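# Slide the pillow fully into its pillowcase

## Task

Get the pillow completely inside the pillowcase: the case's open end must extend clearly beyond the pillow, and the pillow must lie flat rather than crumpled inside. Both must end up on the table, though a slight overhang past the table edge is acceptable. Finish by releasing everything and moving the grippers away.

## Robot and tools

ROBOT. Two arms, left_arm and right_arm, each ending in a two-finger parallel gripper. Measured bases: left_arm near (-0.002, +0.303, -0.003) m, right_arm near (+0.001, -0.281, -0.006) m. Joint limits in rad, base to hand: waist -2.618..3.054, shoulder 0..3.142, elbow 0..3.142 (straight at 2.901), wrist pitch and wrist yaw -1.571..1.571, wrist roll -2.094..2.094.

FRAMES. The scene frame has its origin at table-top height, halfway between the nominal bases, roughly 5-10 cm in from the near table edge. +x points out across the table, +y toward the left_arm side, +z up. Arm names do not match image left/right. Reported positions (m), quaternions (wxyz) and Hand targets use the scene frame. Motion offsets, however, run along the current Hand target's own axes: the fingers point along gripper +z and close along gripper y. end_effector_position is the spot between the pads, about 1 cm short of the fingertips.

THE 14-NUMBER ROW. Every motion command is built from rows of 14 numbers, each within [-1, 1], always covering both arms: left_arm dx, dy, dz, rx, ry, rz, opening, then right_arm in the same seven slots. dx..rz are an offset, not a pose, measured from that arm's Hand target as it was when the action or move began; every row in one action or one move target list counts from that same start, so sending an identical offset twice moves twice. Scale: 1.0 equals 0.6 m of translation or 180 degrees; rx, ry, rz form a single rotation vector. Opening is absolute: +1 fully open (0.093 m gap), -1 closed. Six zeros for an arm re-requests its current Hand target; writing 0 in the opening slot means half-closed, so repeat the present opening to leave a gripper alone.

TOOLS.
execute_actions(actions, cameras): actions is a list of actions; each action is a list of up to 15 rows, one per 1/30 s step, and a short action keeps its final row until 15 steps pass. Images return only for an empty actions list or when cameras names them (["all"], a list of names, [] for none).
move(target, speed, blend, opening_speed, grip_force, blocking, cameras): target is one row or a list of up to 15 rows, all offsets from the same starting Hand targets. Straight-line paths, ending together, at least 0.5 s, cut off after 10 s total. speed: m/s, 0.002-2.9, default 0.25 (turns up to twice that in rad/s); one value or one per target. blend: corner rounding in m per target, 0 means stop at each. opening_speed: per second on the -1..+1 scale, at least 0.2. grip_force: newtons per pad, 10-50, persists until changed; below 50 closing is slow (about 4 s at 40, 16 s at 10). blocking=false returns after about 0.5 s while the move keeps running. The move line reports the ending (done, off_target, moving, held, fault) and limits (paced = pose clipped, held = steps withheld). Paths do not avoid obstacles or the other arm.
wait(seconds 0-10): lets time pass, arms holding. stop(): brakes a running move. zoom_image(camera, region [x0,y0,x1,y1] px, at most 504x504): enlarges part of a camera's newest image. finished_scene(scene): the current scene's number; ends it irreversibly.

CAMERAS: cam_head_left and cam_head_right (504x504, on a beam behind the arms), cam_high, cam_low (504x504), cam_left_wrist and cam_right_wrist (672x504). Calibration matrices are provided; fixed cameras may have shifted a couple of degrees or millimetres.

RESULTS. Per arm: end_effector_position and end_effector_quat_wxyz, Hand target (the base for the next offsets), Tool commands, grip_measured (gripper motor on the opening scale), Joint positions (last entry is the pad gap in m, floored at 0), Joint velocities (may say within noise), Joint torques (N m, include gravity, offset and noisy; first three wrap at ±28). Actions calls also list positions at some steps. MOTOR HOT appears at 75 °C.

GRIPPING. Pads meet at about -0.94; each millimetre of object width adds about 0.0208. For firm grip send about 0.24 below the width reading; soft cloth like a pillow may need lower. Keep sending the same number to hold; send well above the width reading to release.

CAUTIONS. Grippers often stop short or sag and tilt, especially far out; check the pose after each move and correct with a fresh offset or zeros. Orientation commands are clipped to 40 degrees from the measured one. A blocked arm keeps pushing until commanded back past its gripper. Keep paths away from each arm's own base. The bar, plate (up to ~3 cm above table) and low rail near the bases are obstacles with no warning. Never let the grippers, fingers or wrist cameras touch each other; the clearance check does not catch that. Move gently: fast contact hits harder, and hard hits on fixed things fail the task. Holding loads or stretching heats motors; at 90 °C an arm folds and goes idle, at 100 °C it collapses. Do not drop anything or let the pillow or case leave the table; release only when things are still.

Each tool is called after ">>>" as name([rows], argument=value, ...), one row to a line, values as JSON.

## Session

>>> execute_actions(actions=[])

Scene clock: 0.00 s.
left_arm: end_effector_position=(+0.3593, +0.1712, +0.2746) grip_measured=+1.000 end_effector_quat_wxyz=(+0.574, +0.051, +0.754, -0.315) | right_arm: end_effector_position=(+0.3573, -0.0863, +0.3942) grip_measured=+1.000 end_effector_quat_wxyz=(+0.648, -0.062, +0.656, +0.381)
Joint positions: left_arm=[-0.165 1.09 0.719 0.235 0.403 -0.391 0.093] | right_arm=[0.33 1.164 0.972 0.331 -0.236 0.488 0.093]
Joint velocities: within noise
Joint torques (N m): no reading
Heat: left arm: 32 °C; right arm: 32 °C.
Hand target: left_arm +0.3596, +0.1712, +0.2906; +0.591, +0.057, +0.740, -0.317 | right_arm +0.3562, -0.0873, +0.3995; +0.652, -0.061, +0.652, +0.382
Tool commands: left_gripper/opening=+1.0 right_gripper/opening=+1.0

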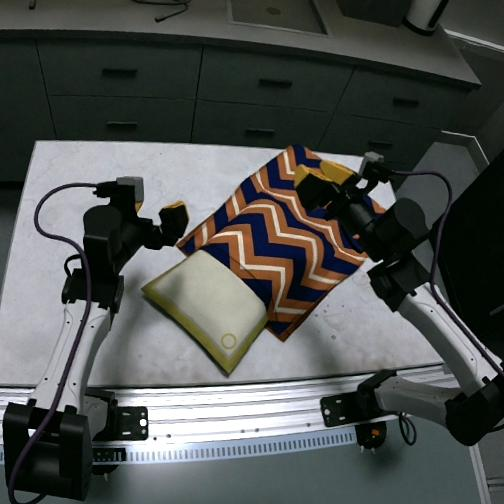

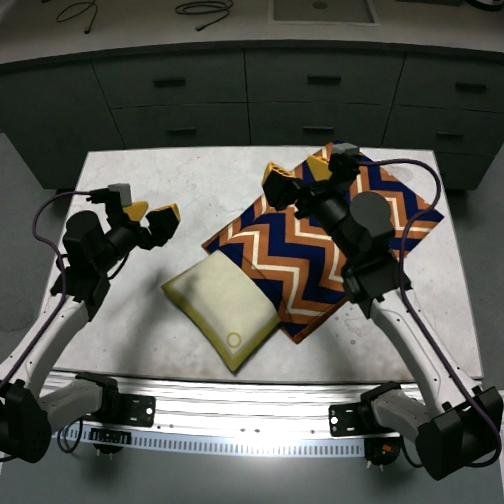

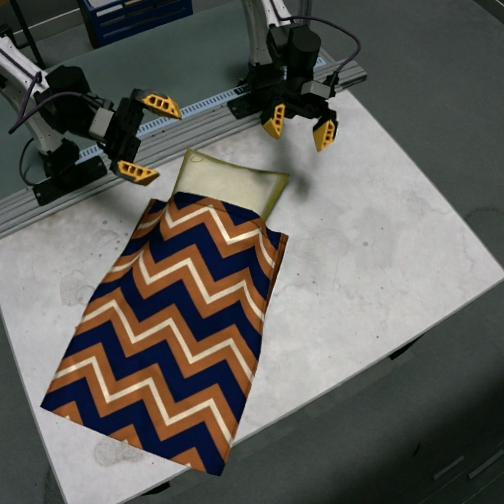

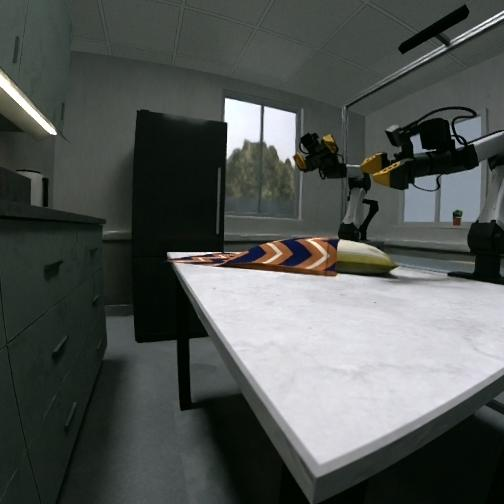

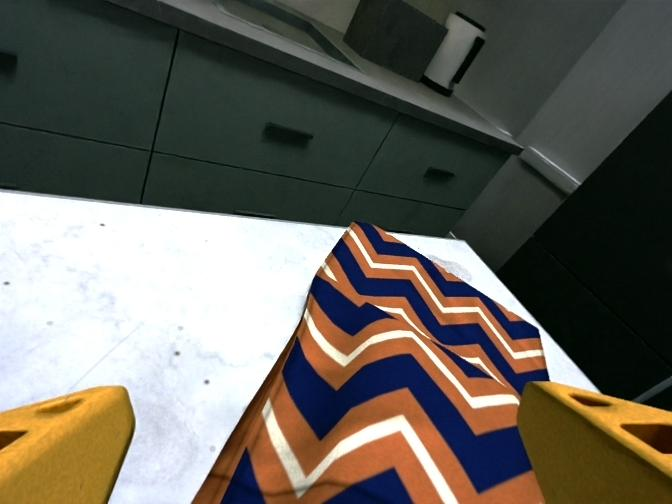

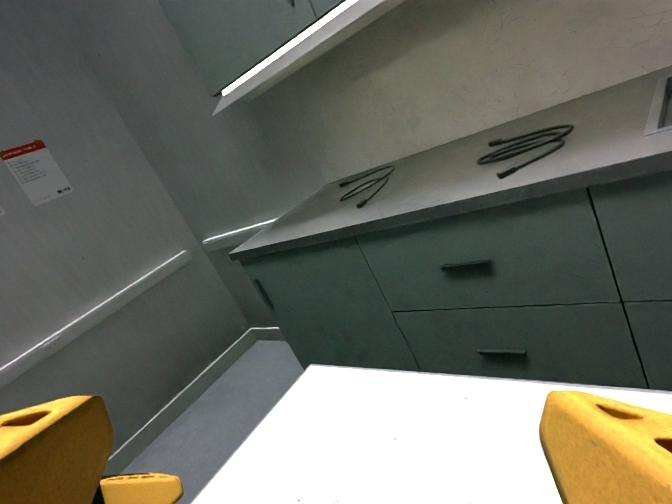

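>>> zoom_image(camera="cam_head_right", region=[140, 130, 460, 390])

>>> zoom_image(camera="cam_high", region=[100, 120, 340, 320])

>>> zoom_image(camera="cam_low", region=[150, 200, 430, 310])

Scaled by 1.575.

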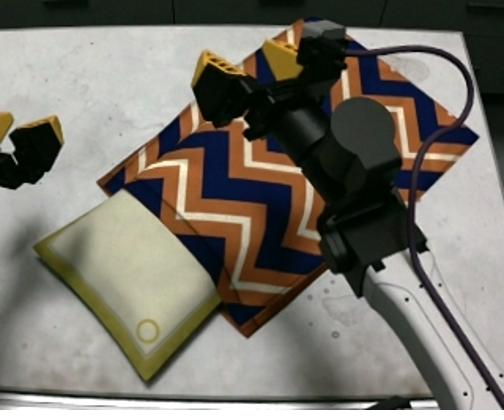

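Scaled by 2.100.

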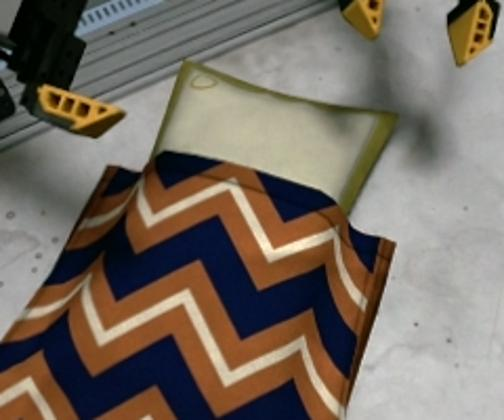

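Scaled by 1.800.

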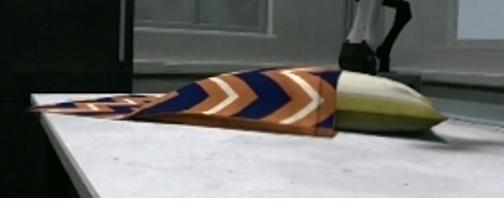

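>>> move(target=[0.215,0.049,0.177,-0.039,0.474,0.172,0,0.388,-0.054,-0.323,0.455,0.333,0.236,0], cameras=["all"])

Scene clock: 7.30 s.
left_arm: end_effector_position=(+0.4189, +0.1014, +0.1466) grip_measured=+0.002 end_effector_quat_wxyz=(+0.058, +0.391, +0.919, -0.010) | right_arm: end_effector_position=(+0.1909, -0.1210, +0.1526) grip_measured=+0.002 end_effector_quat_wxyz=(+0.013, +0.389, +0.921, +0.011)
Joint positions: left_arm=[-0.432 2.297 2.407 -1.548 0.028 0.369 0.045] | right_arm=[0.631 1.447 1.314 -1.402 -0.004 1.487 0.045]
Joint torques (N m): left_arm=[-0.06 -11.19 10.55 0.26 -0.28 0.06] | right_arm=[-0.76 -4.23 5.23 0.39 -0.07 0.11]
Heat: left arm: 33 °C; right arm: 33 °C.
Hand target: left_arm +0.4242, +0.1001, +0.1507; +0.000, +0.398, +0.917, +0.000 | right_arm +0.1859, -0.1248, +0.1495; -0.001, +0.398, +0.917, +0.000
Off the commanded pose: left_arm 0.007 m, 7 deg | right_arm 0.007 m, 2 deg.
joint sent to its limit (left arm) — joint 4 (wrist pitch), lower limit. The joint targets are off in orientation, not in position.
move: off_target (left_arm)
camera_calibration:
cam_left_wrist: T_world_to_cam=[[-0.720904, -0.692976, -0.00902972, 0.371098], [-0.655733, 0.677828, 0.332512, 0.194072], [-0.224302, 0.24563, -0.943056, 0.297403], [0, 0, 0, 1]] pos_world=[0.461494, 0.0525632, 0.219288]
cam_right_wrist: T_world_to_cam=[[-0.727321, -0.686245, -0.00853635, 0.0541336], [-0.627514, 0.659935, 0.413174, 0.176225], [-0.277905, 0.305867, -0.910612, 0.316692], [0, 0, 0, 1]] pos_world=[0.237966, -0.176014, 0.216034]

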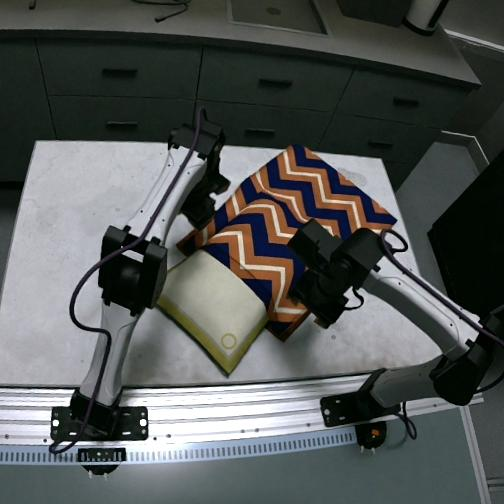

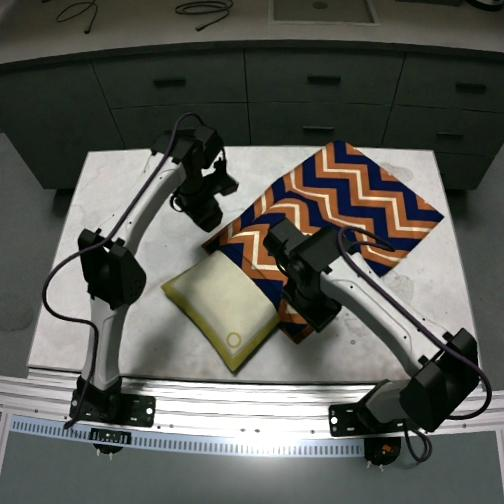

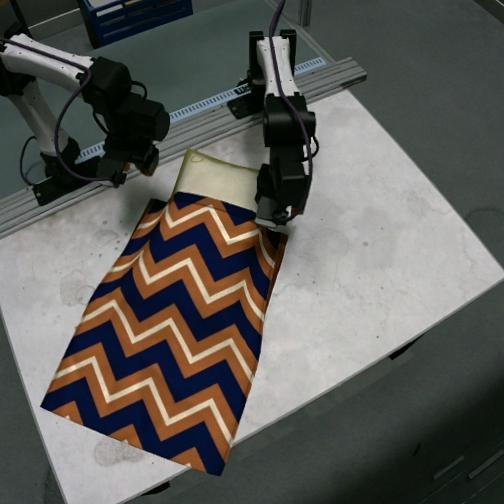

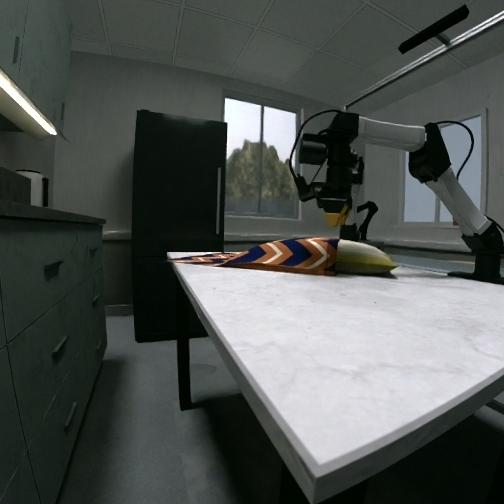

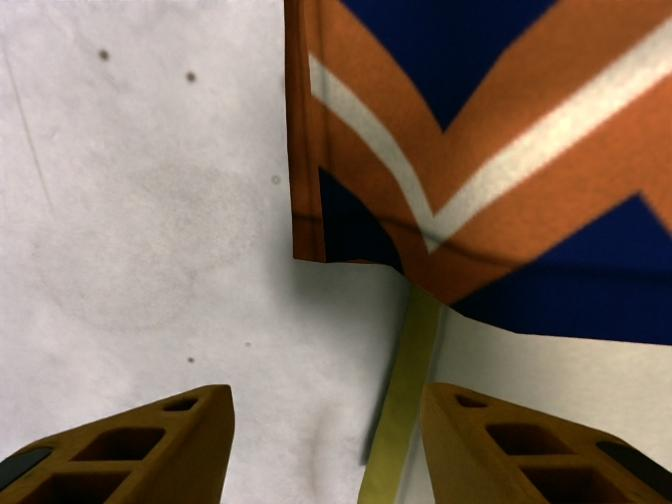

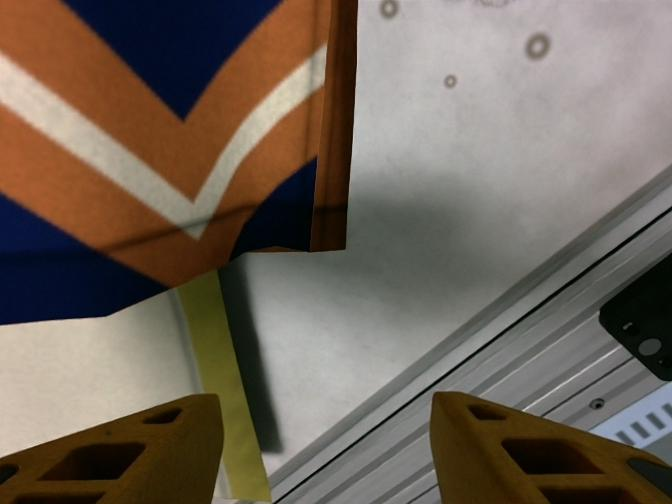

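>>> move([
  [-0.006,0.021,0.185,0,0,0,-0.1,0.01,0.007,0.195,0,0,0,-0.1],
  [-0.006,0.021,0.22,0,0,0,-0.1,0.01,0.007,0.228,0,0,0,-0.1],
], speed=[0.15,0.04], cameras=["cam_left_wrist","cam_right_wrist","cam_high"])

Scene clock: 10.67 s.
left_arm: end_effector_position=(+0.4334, +0.1015, +0.0254) grip_measured=-0.098 end_effector_quat_wxyz=(+0.003, +0.397, +0.918, -0.006) | right_arm: end_effector_position=(+0.1873, -0.1202, +0.0173) grip_measured=-0.098 end_effector_quat_wxyz=(+0.005, +0.397, +0.918, -0.002)
Joint positions: left_arm=[-0.424 2.442 2.183 -1.291 0.025 0.391 0.041] | right_arm=[0.651 1.561 0.869 -0.874 -0.006 1.523 0.04]
Joint torques (N m): left_arm=[0.77 -12.56 6.34 0.21 -0.24 0.05] | right_arm=[0.64 -4.52 4.36 0.75 -0.06 0.1]
Heat: left arm: 33 °C; right arm: 33 °C.
Hand target: left_arm +0.4358, +0.1063, +0.0188; +0.000, +0.398, +0.917, +0.000 | right_arm +0.1847, -0.1174, +0.0128; -0.001, +0.398, +0.917, +0.000
Off the commanded pose: left_arm 0.009 m, 1 deg | right_arm 0.006 m, 1 deg.
move: done
camera_calibration:
cam_left_wrist: T_world_to_cam=[[-0.728001, -0.685006, 0.027953, 0.381805], [-0.610036, 0.665852, 0.429532, 0.222792], [-0.312845, 0.295647, -0.902619, 0.218604], [0, 0, 0, 1]] pos_world=[0.482254, 0.0485626, 0.0909474]
cam_right_wrist: T_world_to_cam=[[-0.73837, -0.67402, 0.0224894, 0.0540219], [-0.605869, 0.67762, 0.416838, 0.227355], [-0.296196, 0.294155, -0.908703, 0.194272], [0, 0, 0, 1]] pos_world=[0.235178, -0.174795, 0.0805506]
Images, in order (width x height): cam_high 504x504, cam_left_wrist 672x504, cam_right_wrist 672x504.

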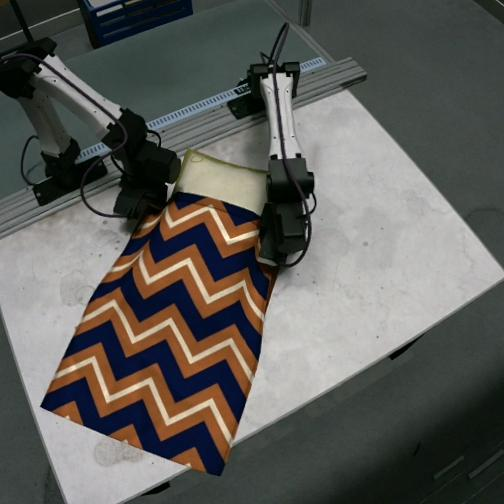

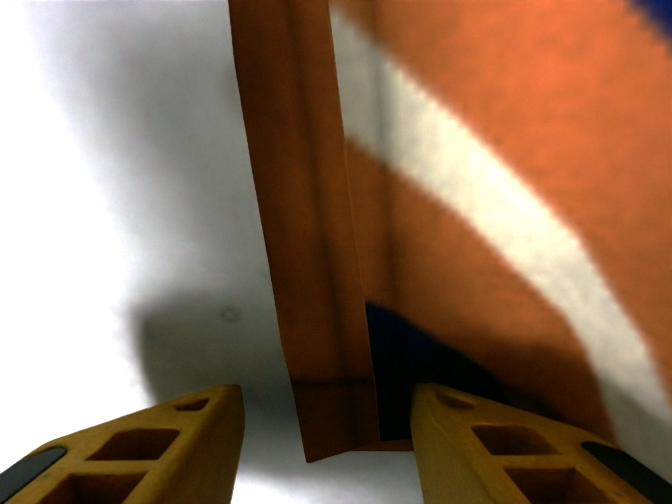

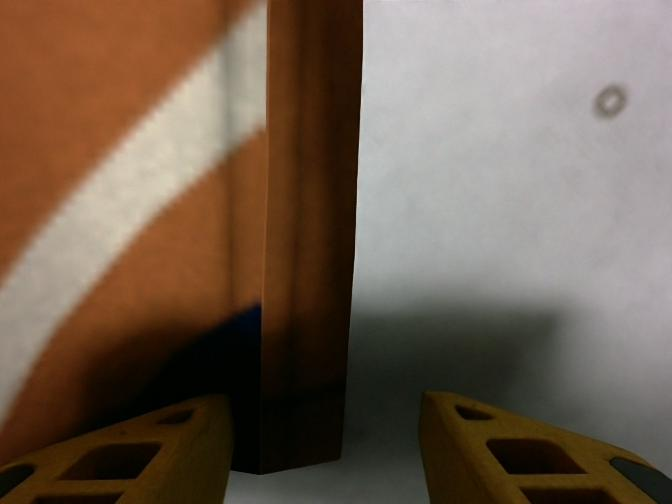

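>>> move([
  [-0.03,0,0,0,0,0,-0.1,-0.03,0.01,0,0,0,0,-0.1],
  [-0.03,0,0.026,0,0,0,-0.1,-0.03,0.01,0.015,0,0,0,-0.1],
  [-0.03,0,0.026,0,0,0,-1,-0.03,0.01,0.015,0,0,0,-1],
], speed=[0.08,0.04,0.05], cameras=["cam_left_wrist","cam_right_wrist"])

>>> move(target=[-0.03,0,-0.1,0,0,0,-1,-0.03,0.01,-0.1,0,0,0,-1], speed=0.08, cameras=["all"])

Scene clock: 12.83 s.
left_arm: end_effector_position=(+0.4401, +0.0903, +0.0231) grip_measured=-0.988 end_effector_quat_wxyz=(-0.003, +0.402, +0.916, -0.011) | right_arm: end_effector_position=(+0.2034, -0.1222, +0.0121) grip_measured=-0.987 end_effector_quat_wxyz=(+0.008, +0.397, +0.918, +0.013)
Joint positions: left_arm=[-0.435 2.528 2.332 -1.365 0.035 0.391 0] | right_arm=[0.598 1.587 0.871 -0.821 -0.016 1.471 0]
Joint torques (N m): left_arm=[0.51 -11.22 4.55 0.65 -0.33 -0.12] | right_arm=[-0.8 -3.25 4.7 0.71 0.06 -0.09]
Heat: left arm: 32 °C; right arm: 33 °C.
Hand target: left_arm +0.4481, +0.0931, +0.0031; +0.000, +0.398, +0.917, +0.000 | right_arm +0.2013, -0.1264, +0.0038; -0.001, +0.398, +0.917, +0.000
Off the commanded pose: left_arm 0.022 m, 1 deg | right_arm 0.010 m, 2 deg.
move: off_target (left_arm); target 3's new opening was sent with left_arm's hand 0.021 m and 1 deg from that target
camera_calibration:
cam_left_wrist: T_world_to_cam=[[-0.735486, -0.676251, 0.0417763, 0.381251], [-0.595772, 0.674858, 0.435456, 0.228105], [-0.322671, 0.295382, -0.89924, 0.226192], [0, 0, 0, 1]] pos_world=[0.489289, 0.0370701, 0.0881437]
cam_right_wrist: T_world_to_cam=[[-0.738825, -0.673855, -0.00754831, 0.0651304], [-0.612946, 0.667303, 0.423089, 0.240792], [-0.280064, 0.317215, -0.906057, 0.194352], [0, 0, 0, 1]] pos_world=[0.250143, -0.178444, 0.0747089]
Images, in order (width x height): cam_left_wrist 672x504, cam_right_wrist 672x504.

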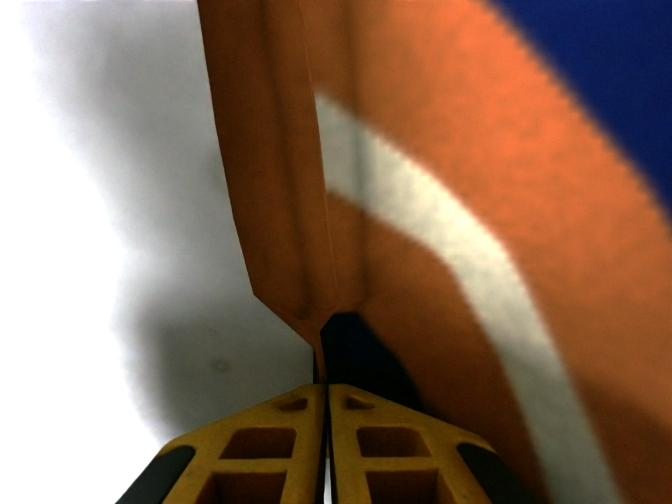

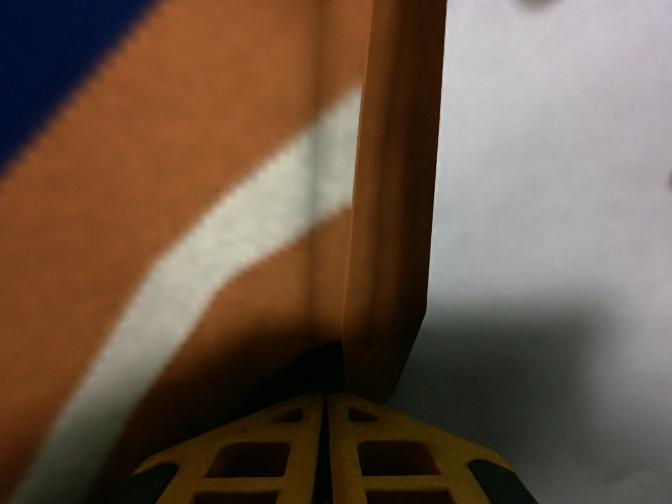

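Scene clock: 14.33 s.
left_arm: end_effector_position=(+0.4558, +0.0814, +0.0542) grip_measured=-0.988 end_effector_quat_wxyz=(+0.019, +0.402, +0.916, -0.007) | right_arm: end_effector_position=(+0.2140, -0.1358, +0.0534) grip_measured=-0.987 end_effector_quat_wxyz=(-0.007, +0.399, +0.917, -0.009)
Joint positions: left_arm=[-0.44 2.64 2.67 -1.547 0.026 0.385 0] | right_arm=[0.526 1.574 1.034 -1.05 -0.019 1.402 0]
Joint torques (N m): left_arm=[-0.1 -14.56 10.25 0.11 -0.25 -0.21] | right_arm=[-0.69 -6.83 7.65 0.26 0.08 -0.08]
Heat: left arm: 33 °C; right arm: 33 °C.
Hand target: left_arm +0.4604, +0.0799, +0.0632; +0.000, +0.398, +0.917, +0.000 | right_arm +0.2182, -0.1356, +0.0637; -0.001, +0.398, +0.917, +0.000
Off the commanded pose: left_arm 0.010 m, 2 deg | right_arm 0.011 m, 1 deg.
joint sent to its limit (left arm) — joint 4 (wrist pitch), lower limit. The joint targets are off in orientation, not in position.
move: off_target (right_arm)
camera_calibration:
cam_left_wrist: T_world_to_cam=[[-0.735977, -0.6768, 0.0167503, 0.387146], [-0.614854, 0.678561, 0.401881, 0.240063], [-0.283359, 0.285476, -0.915539, 0.245598], [0, 0, 0, 1]] pos_world=[0.502126, 0.0290106, 0.121893]
cam_right_wrist: T_world_to_cam=[[-0.740385, -0.670768, 0.0435876, 0.0621448], [-0.591943, 0.681357, 0.43053, 0.235924], [-0.318484, 0.292957, -0.901523, 0.243823], [0, 0, 0, 1]] pos_world=[0.263319, -0.190493, 0.115531]

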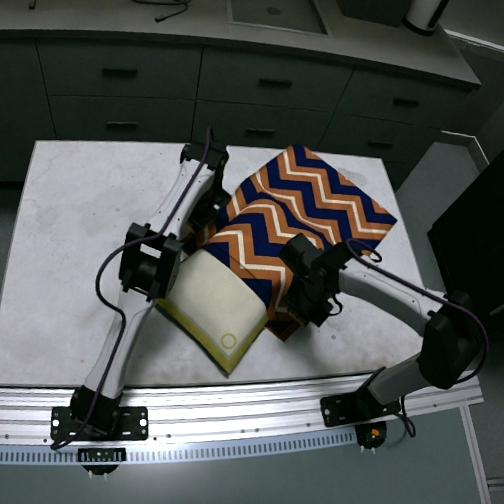

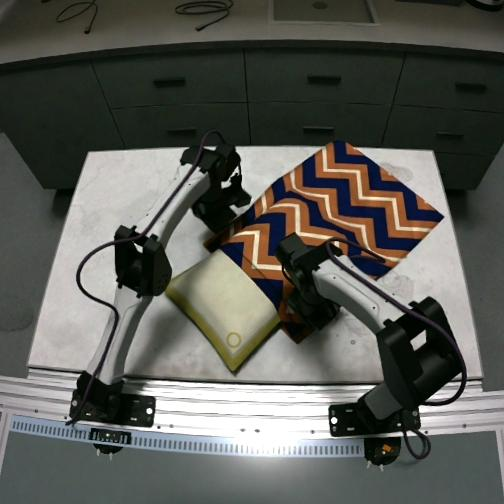

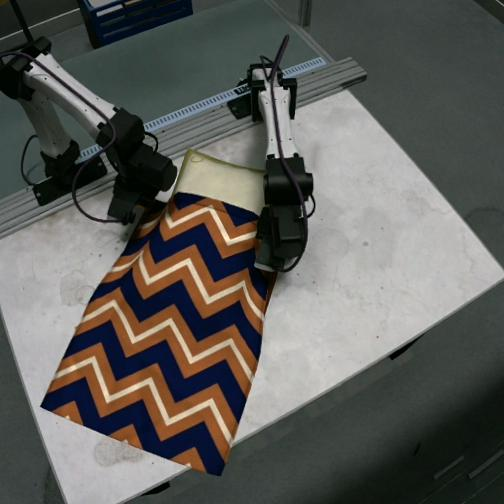

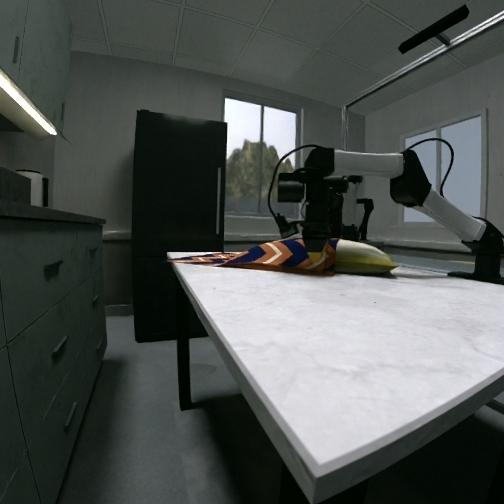

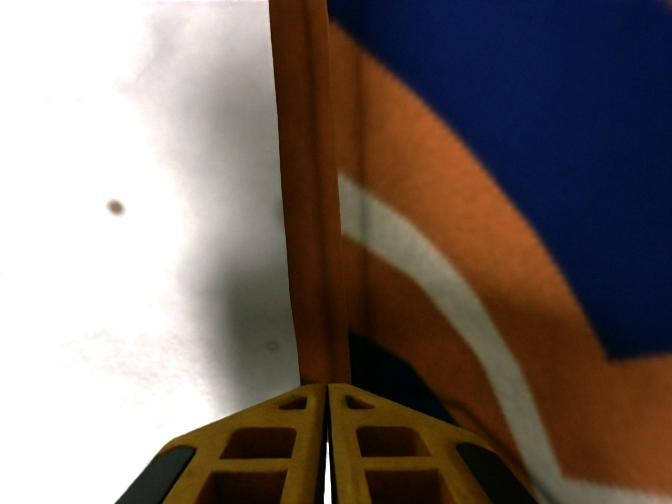

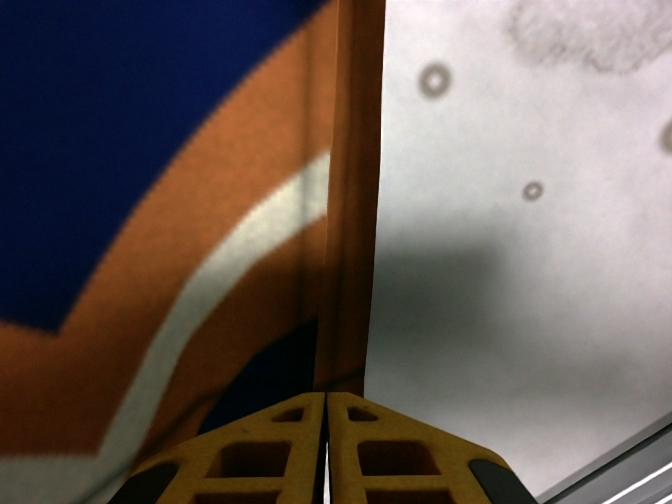

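>>> move([
  [0,0,0,0,0,0,-0.1,0,0,0,0,0,0,-0.1],
  [0,0,0.127,0,0,0,-0.1,0,0,0.115,0,0,0,-0.1],
  [0,0,0.127,0,0,0,-1,0,0,0.115,0,0,0,-1],
], speed=[0.08,0.04,0.05], cameras=["cam_left_wrist","cam_right_wrist"])

>>> move(target=[0,0,-0.13,0,0,0,-1,0,0,-0.1,0,0,0,-1], speed=0.08, cameras=["cam_left_wrist","cam_right_wrist","cam_high","cam_low"])

Scene clock: 18.37 s.
left_arm: end_effector_position=(+0.4494, +0.0718, +0.0224) grip_measured=-0.983 end_effector_quat_wxyz=(+0.004, +0.408, +0.913, -0.020) | right_arm: end_effector_position=(+0.2262, -0.1272, +0.0117) grip_measured=-0.984 end_effector_quat_wxyz=(+0.010, +0.398, +0.917, +0.023)
Joint positions: left_arm=[-0.455 2.633 2.528 -1.44 0.053 0.384 0] | right_arm=[0.526 1.629 0.911 -0.8 -0.026 1.401 0]
Joint torques (N m): left_arm=[1.01 -9.66 2.73 0.86 -0.51 -0.2] | right_arm=[-0.29 -3.26 2.36 0.91 0.15 -0.04]
Heat: left arm: 33 °C; right arm: 33 °C.
Hand target: left_arm +0.4604, +0.0799, -0.0132; +0.000, +0.398, +0.917, +0.000 | right_arm +0.2180, -0.1355, -0.0053; -0.001, +0.398, +0.917, +0.000
Off the commanded pose: left_arm 0.038 m, 3 deg | right_arm 0.021 m, 3 deg.
move: off_target (left_arm, right_arm); target 3's new opening was sent with left_arm's hand 0.035 m and 2 deg from that target
camera_calibration:
cam_left_wrist: T_world_to_cam=[[-0.744341, -0.665716, 0.0527143, 0.378598], [-0.589687, 0.692271, 0.41597, 0.242916], [-0.31341, 0.278538, -0.907849, 0.231306], [0, 0, 0, 1]] pos_world=[0.497544, 0.0194475, 0.0889876]
cam_right_wrist: T_world_to_cam=[[-0.739449, -0.672598, -0.0287623, 0.0791937], [-0.617423, 0.660522, 0.427199, 0.258368], [-0.268335, 0.333651, -0.9037, 0.201367], [0, 0, 0, 1]] pos_world=[0.272116, -0.184579, 0.0738786]
Images, in order (width x height): cam_left_wrist 672x504, cam_right_wrist 672x504.

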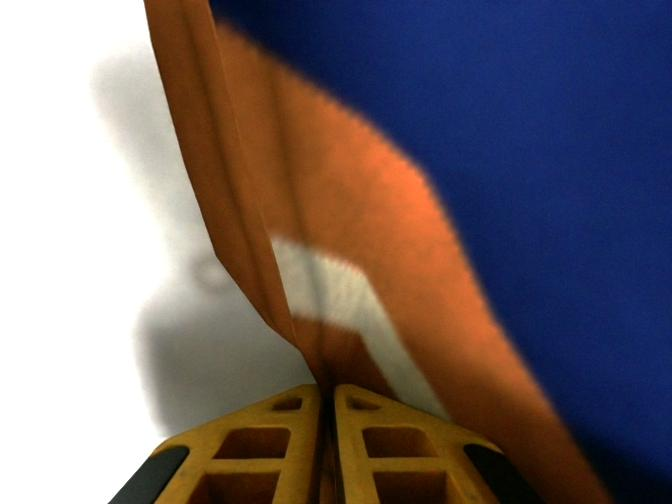

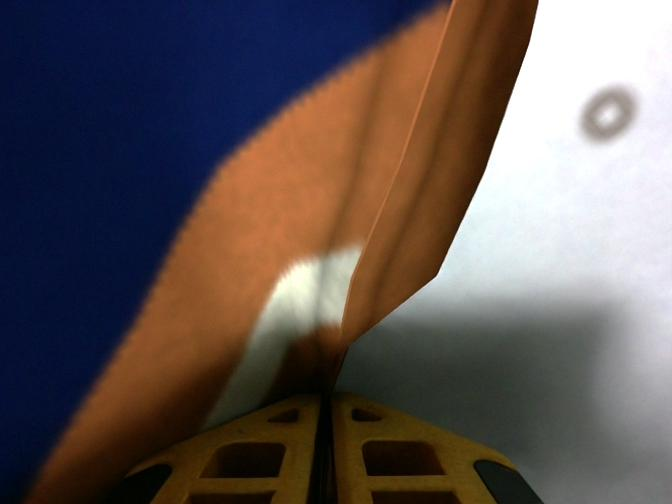

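Scene clock: 19.80 s.
left_arm: end_effector_position=(+0.4526, +0.0758, +0.0352) grip_measured=-0.984 end_effector_quat_wxyz=(+0.003, +0.407, +0.913, -0.008) | right_arm: end_effector_position=(+0.2191, -0.1312, +0.0445) grip_measured=-0.984 end_effector_quat_wxyz=(-0.002, +0.398, +0.917, +0.005)
Joint positions: left_arm=[-0.453 2.686 2.684 -1.546 0.029 0.384 0] | right_arm=[0.526 1.586 1.008 -0.985 -0.026 1.401 0]
Joint torques (N m): left_arm=[0.98 -19.86 8.49 0.03 -0.27 -0.2] | right_arm=[-0.69 -6.99 7.46 0.02 0.15 -0.07]
Heat: left arm: 33 °C; right arm: 33 °C.
Hand target: left_arm +0.4603, +0.0798, +0.0649; +0.000, +0.398, +0.917, +0.000 | right_arm +0.2182, -0.1355, +0.0548; -0.001, +0.398, +0.917, +0.000
Off the commanded pose: left_arm 0.031 m, 1 deg | right_arm 0.011 m, 1 deg.
joint sent to its limit (left arm) — joint 4 (wrist pitch), lower limit. The joint targets are off in orientation, not in position.
move: off_target (left_arm, right_arm)
camera_calibration:
cam_left_wrist: T_world_to_cam=[[-0.743009, -0.66853, 0.03169, 0.383292], [-0.594539, 0.681037, 0.427449, 0.239282], [-0.307345, 0.298758, -0.903484, 0.23839], [0, 0, 0, 1]] pos_world=[0.50032, 0.0220619, 0.100954]
cam_right_wrist: T_world_to_cam=[[-0.740222, -0.672188, 0.0153494, 0.070356], [-0.600861, 0.671576, 0.433534, 0.24013], [-0.301725, 0.311688, -0.901006, 0.234721], [0, 0, 0, 1]] pos_world=[0.267185, -0.187133, 0.106301]
Images, in order (width x height): cam_high 504x504, cam_low 504x504, cam_left_wrist 672x504, cam_right_wrist 672x504.

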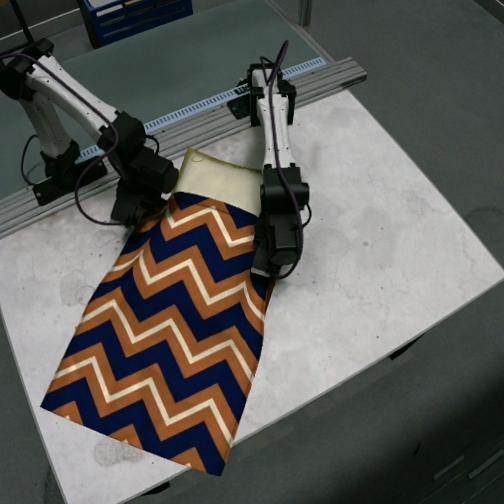

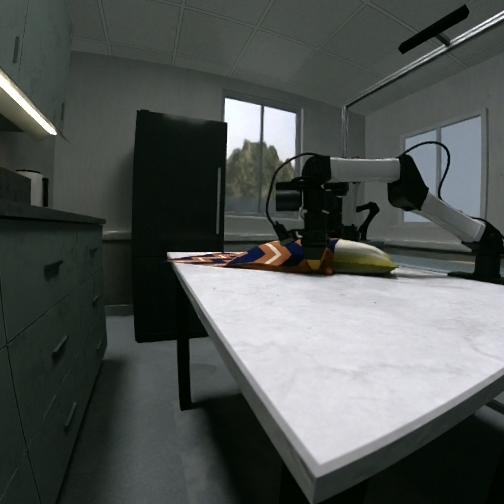

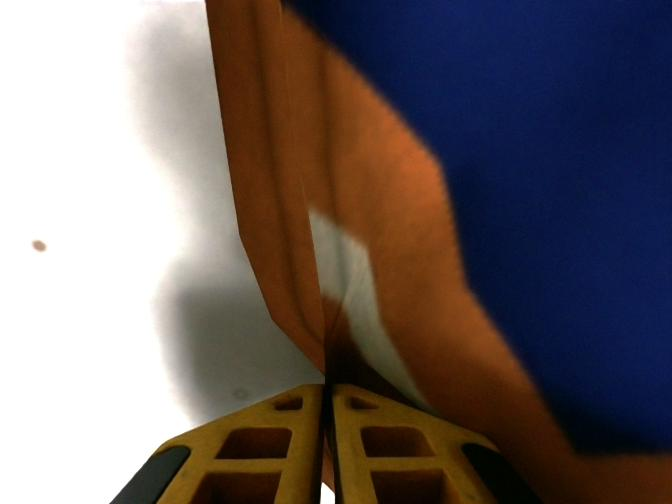

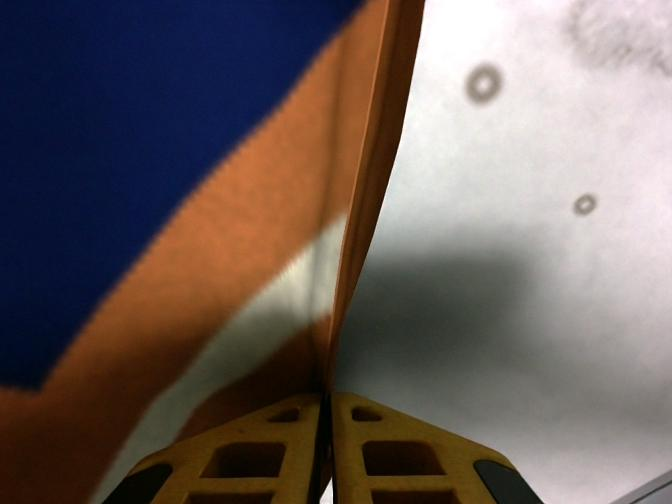

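>>> move(target=[0.2325,-0.079,-0.425,-0.102,-0.236,-0.247,-1,-0.133,0.131,-0.442,-0.102,-0.236,-0.247,-1], speed=0.12, cameras=["all"])

Scene clock: 25.77 s.
left_arm: end_effector_position=(+0.3295, +0.1383, +0.2860) grip_measured=-0.984 end_effector_quat_wxyz=(+0.333, +0.022, +0.942, +0.000) | right_arm: end_effector_position=(+0.3215, -0.1323, +0.2870) grip_measured=-0.984 end_effector_quat_wxyz=(+0.330, -0.018, +0.944, -0.008)
Joint positions: left_arm=[-0.608 1.497 1.704 -1.168 -0.346 -0.458 0] | right_arm=[0.523 1.469 1.686 -1.201 0.337 0.442 0]
Joint torques (N m): left_arm=[0.2 -10.97 10.95 1.16 -0.98 -0.19] | right_arm=[-1.43 -7.72 9.5 2.48 0.68 -0.05]
Heat: left arm: 34 °C; right arm: 35 °C.
Hand target: left_arm +0.3306, +0.1493, +0.3199; +0.383, +0.000, +0.924, +0.000 | right_arm +0.3305, -0.1402, +0.3198; +0.382, +0.000, +0.924, +0.000
Off the commanded pose: left_arm 0.036 m, 7 deg | right_arm 0.035 m, 7 deg.
move: off_target (left_arm, right_arm)
camera_calibration:
cam_left_wrist: T_world_to_cam=[[-0.0538008, -0.998552, 0.000576435, 0.153155], [-0.973134, 0.0523019, -0.224219, 0.414392], [0.223864, -0.0126241, -0.974539, 0.296861], [0, 0, 0, 1]] pos_world=[0.345042, 0.135007, 0.382129]
cam_right_wrist: T_world_to_cam=[[0.0042664, -0.999345, 0.0359333, -0.146831], [-0.973036, -0.0124357, -0.23032, 0.417032], [0.230616, -0.0339818, -0.972451, 0.288111], [0, 0, 0, 1]] pos_world=[0.339971, -0.131758, 0.3815]

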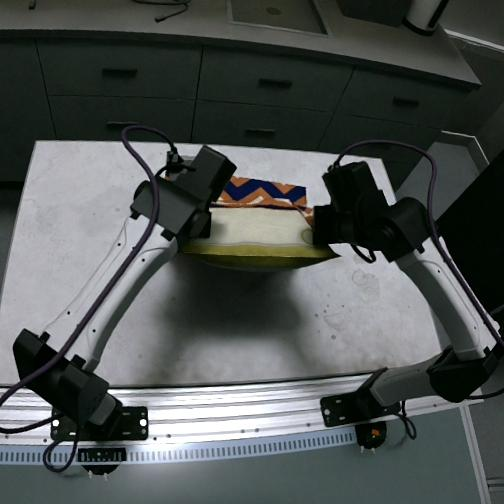

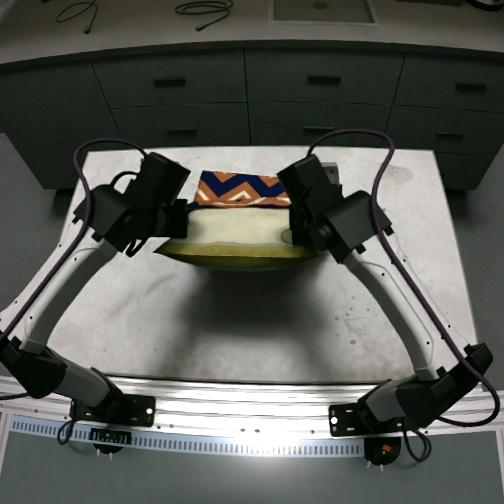

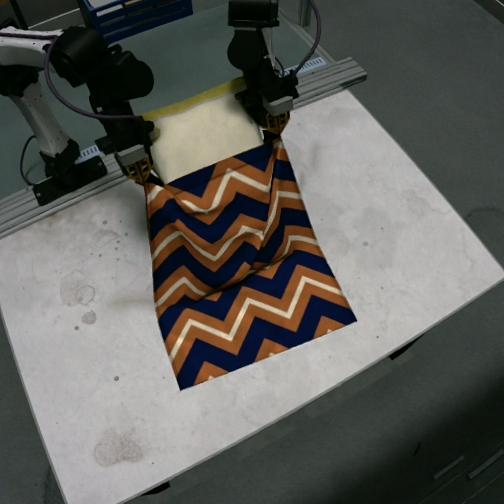

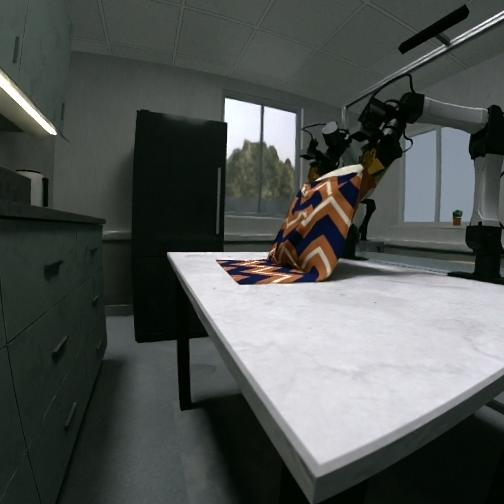

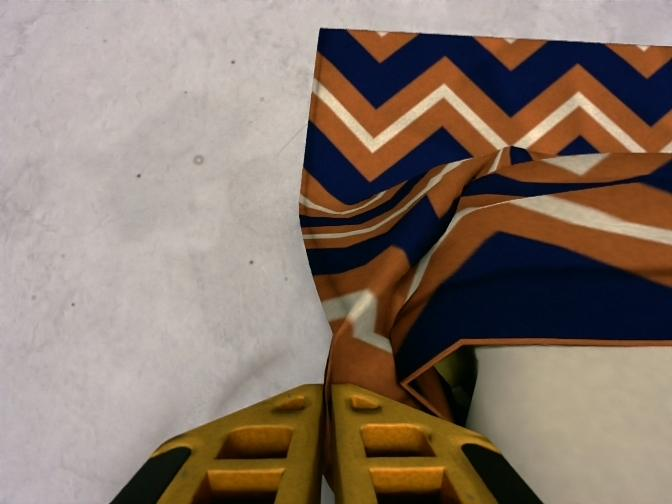

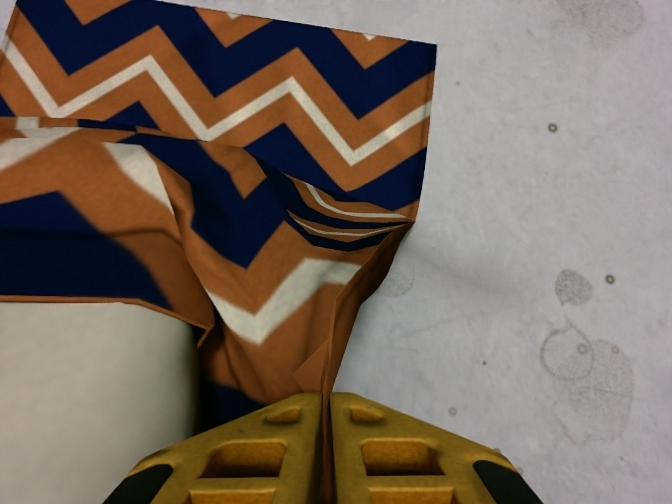

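>>> move(target=[-0.283,0,-0.236,0,-0.12,0,-1,-0.283,0,-0.236,0,-0.12,0,-1], speed=0.15, cameras=["all"])

Scene clock: 28.23 s.
left_arm: end_effector_position=(+0.3482, +0.1387, +0.5088) grip_measured=-0.984 end_effector_quat_wxyz=(+0.563, +0.037, +0.825, -0.023) | right_arm: end_effector_position=(+0.3492, -0.1289, +0.5058) grip_measured=-0.984 end_effector_quat_wxyz=(+0.558, -0.039, +0.829, +0.019)
Joint positions: left_arm=[-0.64 1.826 2.83 -1.421 -0.509 -0.227 0] | right_arm=[0.53 1.831 2.836 -1.444 0.457 0.208 0]
Joint torques (N m): left_arm=[0.35 -7.02 7.9 2.2 -0.94 0.11] | right_arm=[-0.2 -6.57 5.83 3.66 0.83 -0.09]
Heat: left arm: 34 °C; right arm: 35 °C.
Hand target: left_arm +0.3504, +0.1495, +0.5402; +0.549, +0.000, +0.836, +0.000 | right_arm +0.3506, -0.1401, +0.5399; +0.549, +0.000, +0.836, +0.000
Off the commanded pose: left_arm 0.033 m, 5 deg | right_arm 0.036 m, 5 deg.
elbow stopped short (left arm): the move would have taken joint 3 (elbow) straighter than the controller allows.
elbow stopped short (right arm): the move would have taken joint 3 (elbow) straighter than the controller allows.
move: off_target (left_arm, right_arm)
camera_calibration:
cam_left_wrist: T_world_to_cam=[[-0.104369, -0.994536, 0.00248756, 0.170586], [-0.731544, 0.0750747, -0.677649, 0.625915], [0.673759, -0.072545, -0.735382, 0.239766], [0, 0, 0, 1]] pos_world=[0.314143, 0.140057, 0.600045]
cam_right_wrist: T_world_to_cam=[[0.060528, -0.99814, 0.00723023, -0.156388], [-0.733537, -0.0493924, -0.677853, 0.632321], [0.676949, 0.0357254, -0.735162, 0.227666], [0, 0, 0, 1]] pos_world=[0.319178, -0.132999, 0.597123]

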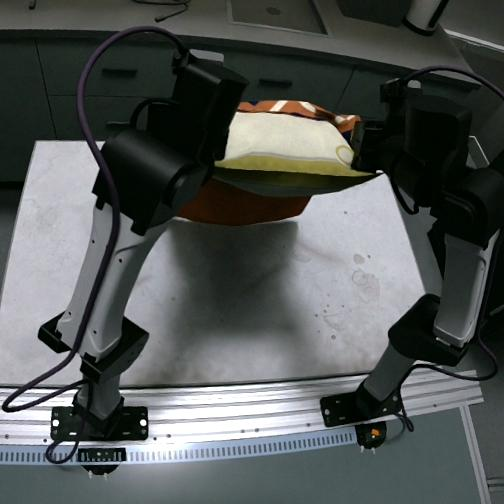

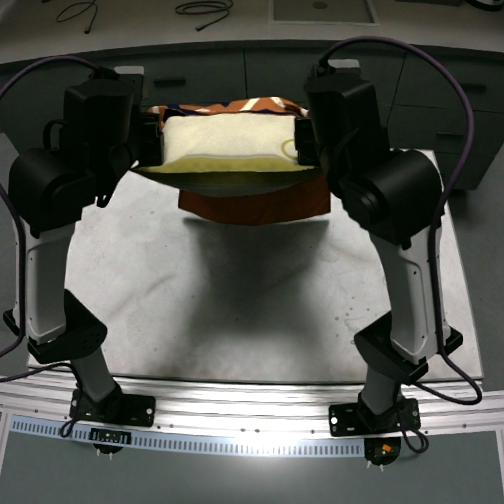

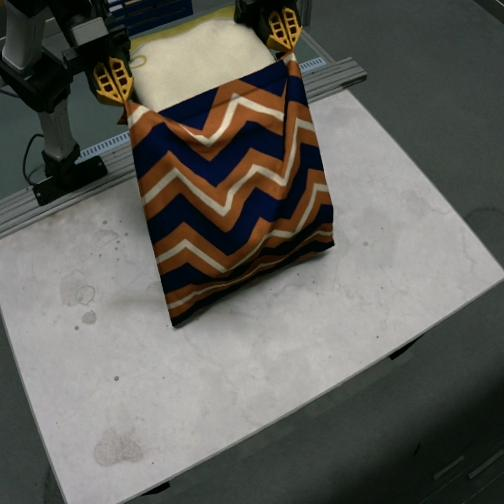

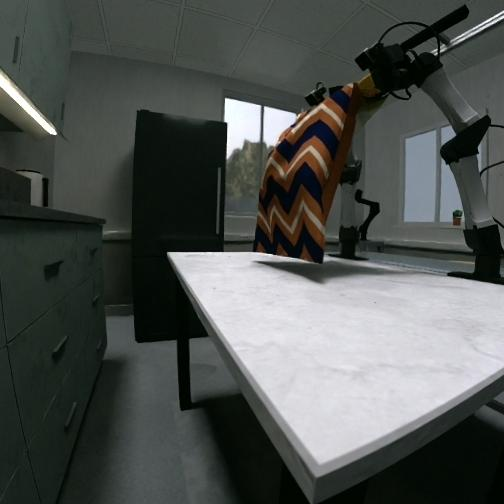

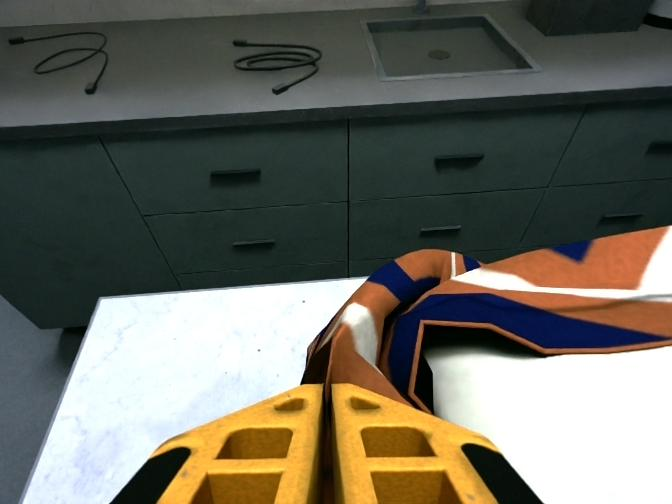

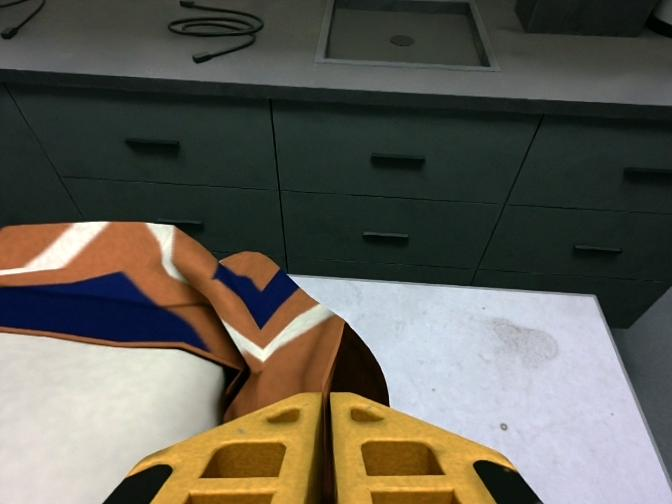

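>>> move([
  [0.122,0,0.053,0,0,0,-1,0.122,0,0.053,0,0,0,-1],
  [0,0,0,0,0,0,-1,0,0,0,0,0,0,-1],
  [0.122,0,0.053,0,0,0,-1,0.122,0,0.053,0,0,0,-1],
  [0,0,0,0,0,0,-1,0,0,0,0,0,0,-1],
  [0.122,0,0.053,0,0,0,-1,0.122,0,0.053,0,0,0,-1],
  [0,0,0,0,0,0,-1,0,0,0,0,0,0,-1],
], speed=0.7, blend=0.01, cameras=["cam_head_left","cam_head_right","cam_high","cam_low"])

Scene clock: 31.43 s.
left_arm: end_effector_position=(+0.3452, +0.1431, +0.5195) grip_measured=-0.985 end_effector_quat_wxyz=(+0.579, +0.031, +0.814, -0.017) | right_arm: end_effector_position=(+0.3489, -0.1325, +0.5174) grip_measured=-0.984 end_effector_quat_wxyz=(+0.578, -0.028, +0.816, +0.013)
Joint positions: left_arm=[-0.648 1.824 2.852 -1.409 -0.543 -0.213 0] | right_arm=[0.538 1.833 2.858 -1.42 0.498 0.201 0]
Joint torques (N m): left_arm=[1.02 -6.37 5.5 2.17 -0.63 0.03] | right_arm=[-0.87 -6.42 3.84 3.5 0.4 -0.1]
Heat: left arm: 34 °C; right arm: 35 °C.
Hand target: left_arm +0.3505, +0.1495, +0.5402; +0.549, +0.000, +0.836, +0.000 | right_arm +0.3505, -0.1402, +0.5400; +0.549, +0.000, +0.836, +0.000
Off the commanded pose: left_arm 0.022 m, 6 deg | right_arm 0.024 m, 5 deg.
elbow stopped short (left arm): the move would have taken joint 3 (elbow) straighter than the controller allows.
elbow stopped short (right arm): the move would have taken joint 3 (elbow) straighter than the controller allows.
move: off_target (left_arm, right_arm)
Images, in order (width x height): cam_head_left 504x504, cam_head_right 504x504, cam_high 504x504, cam_low 504x504.

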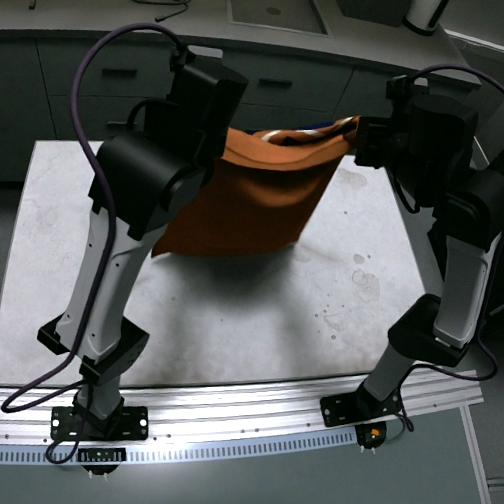

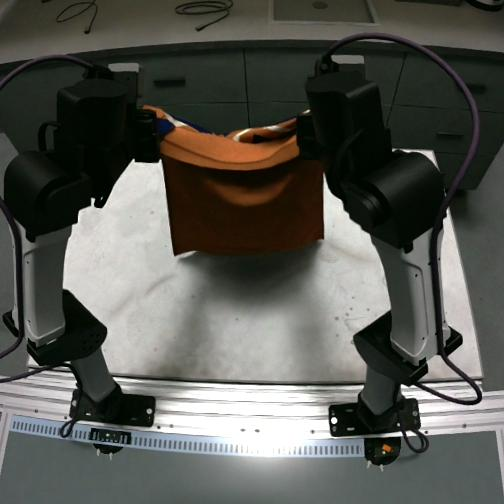

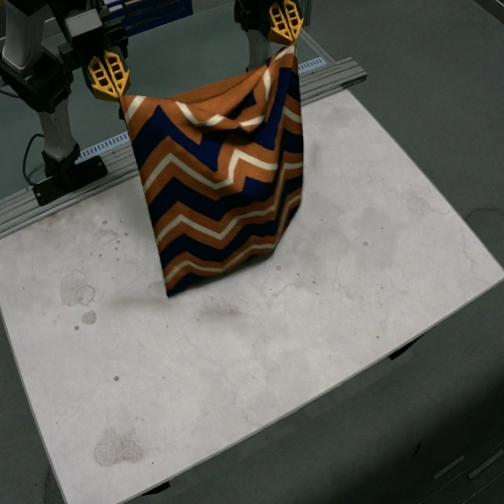

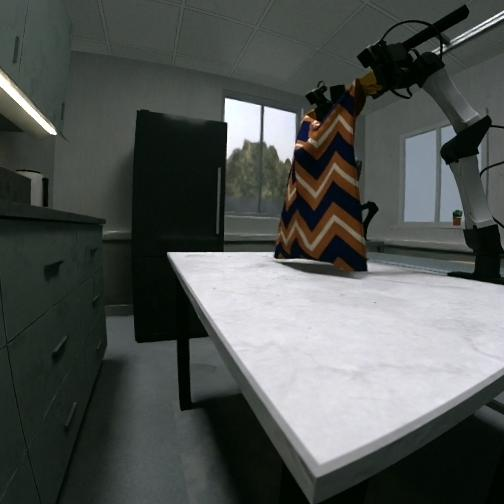

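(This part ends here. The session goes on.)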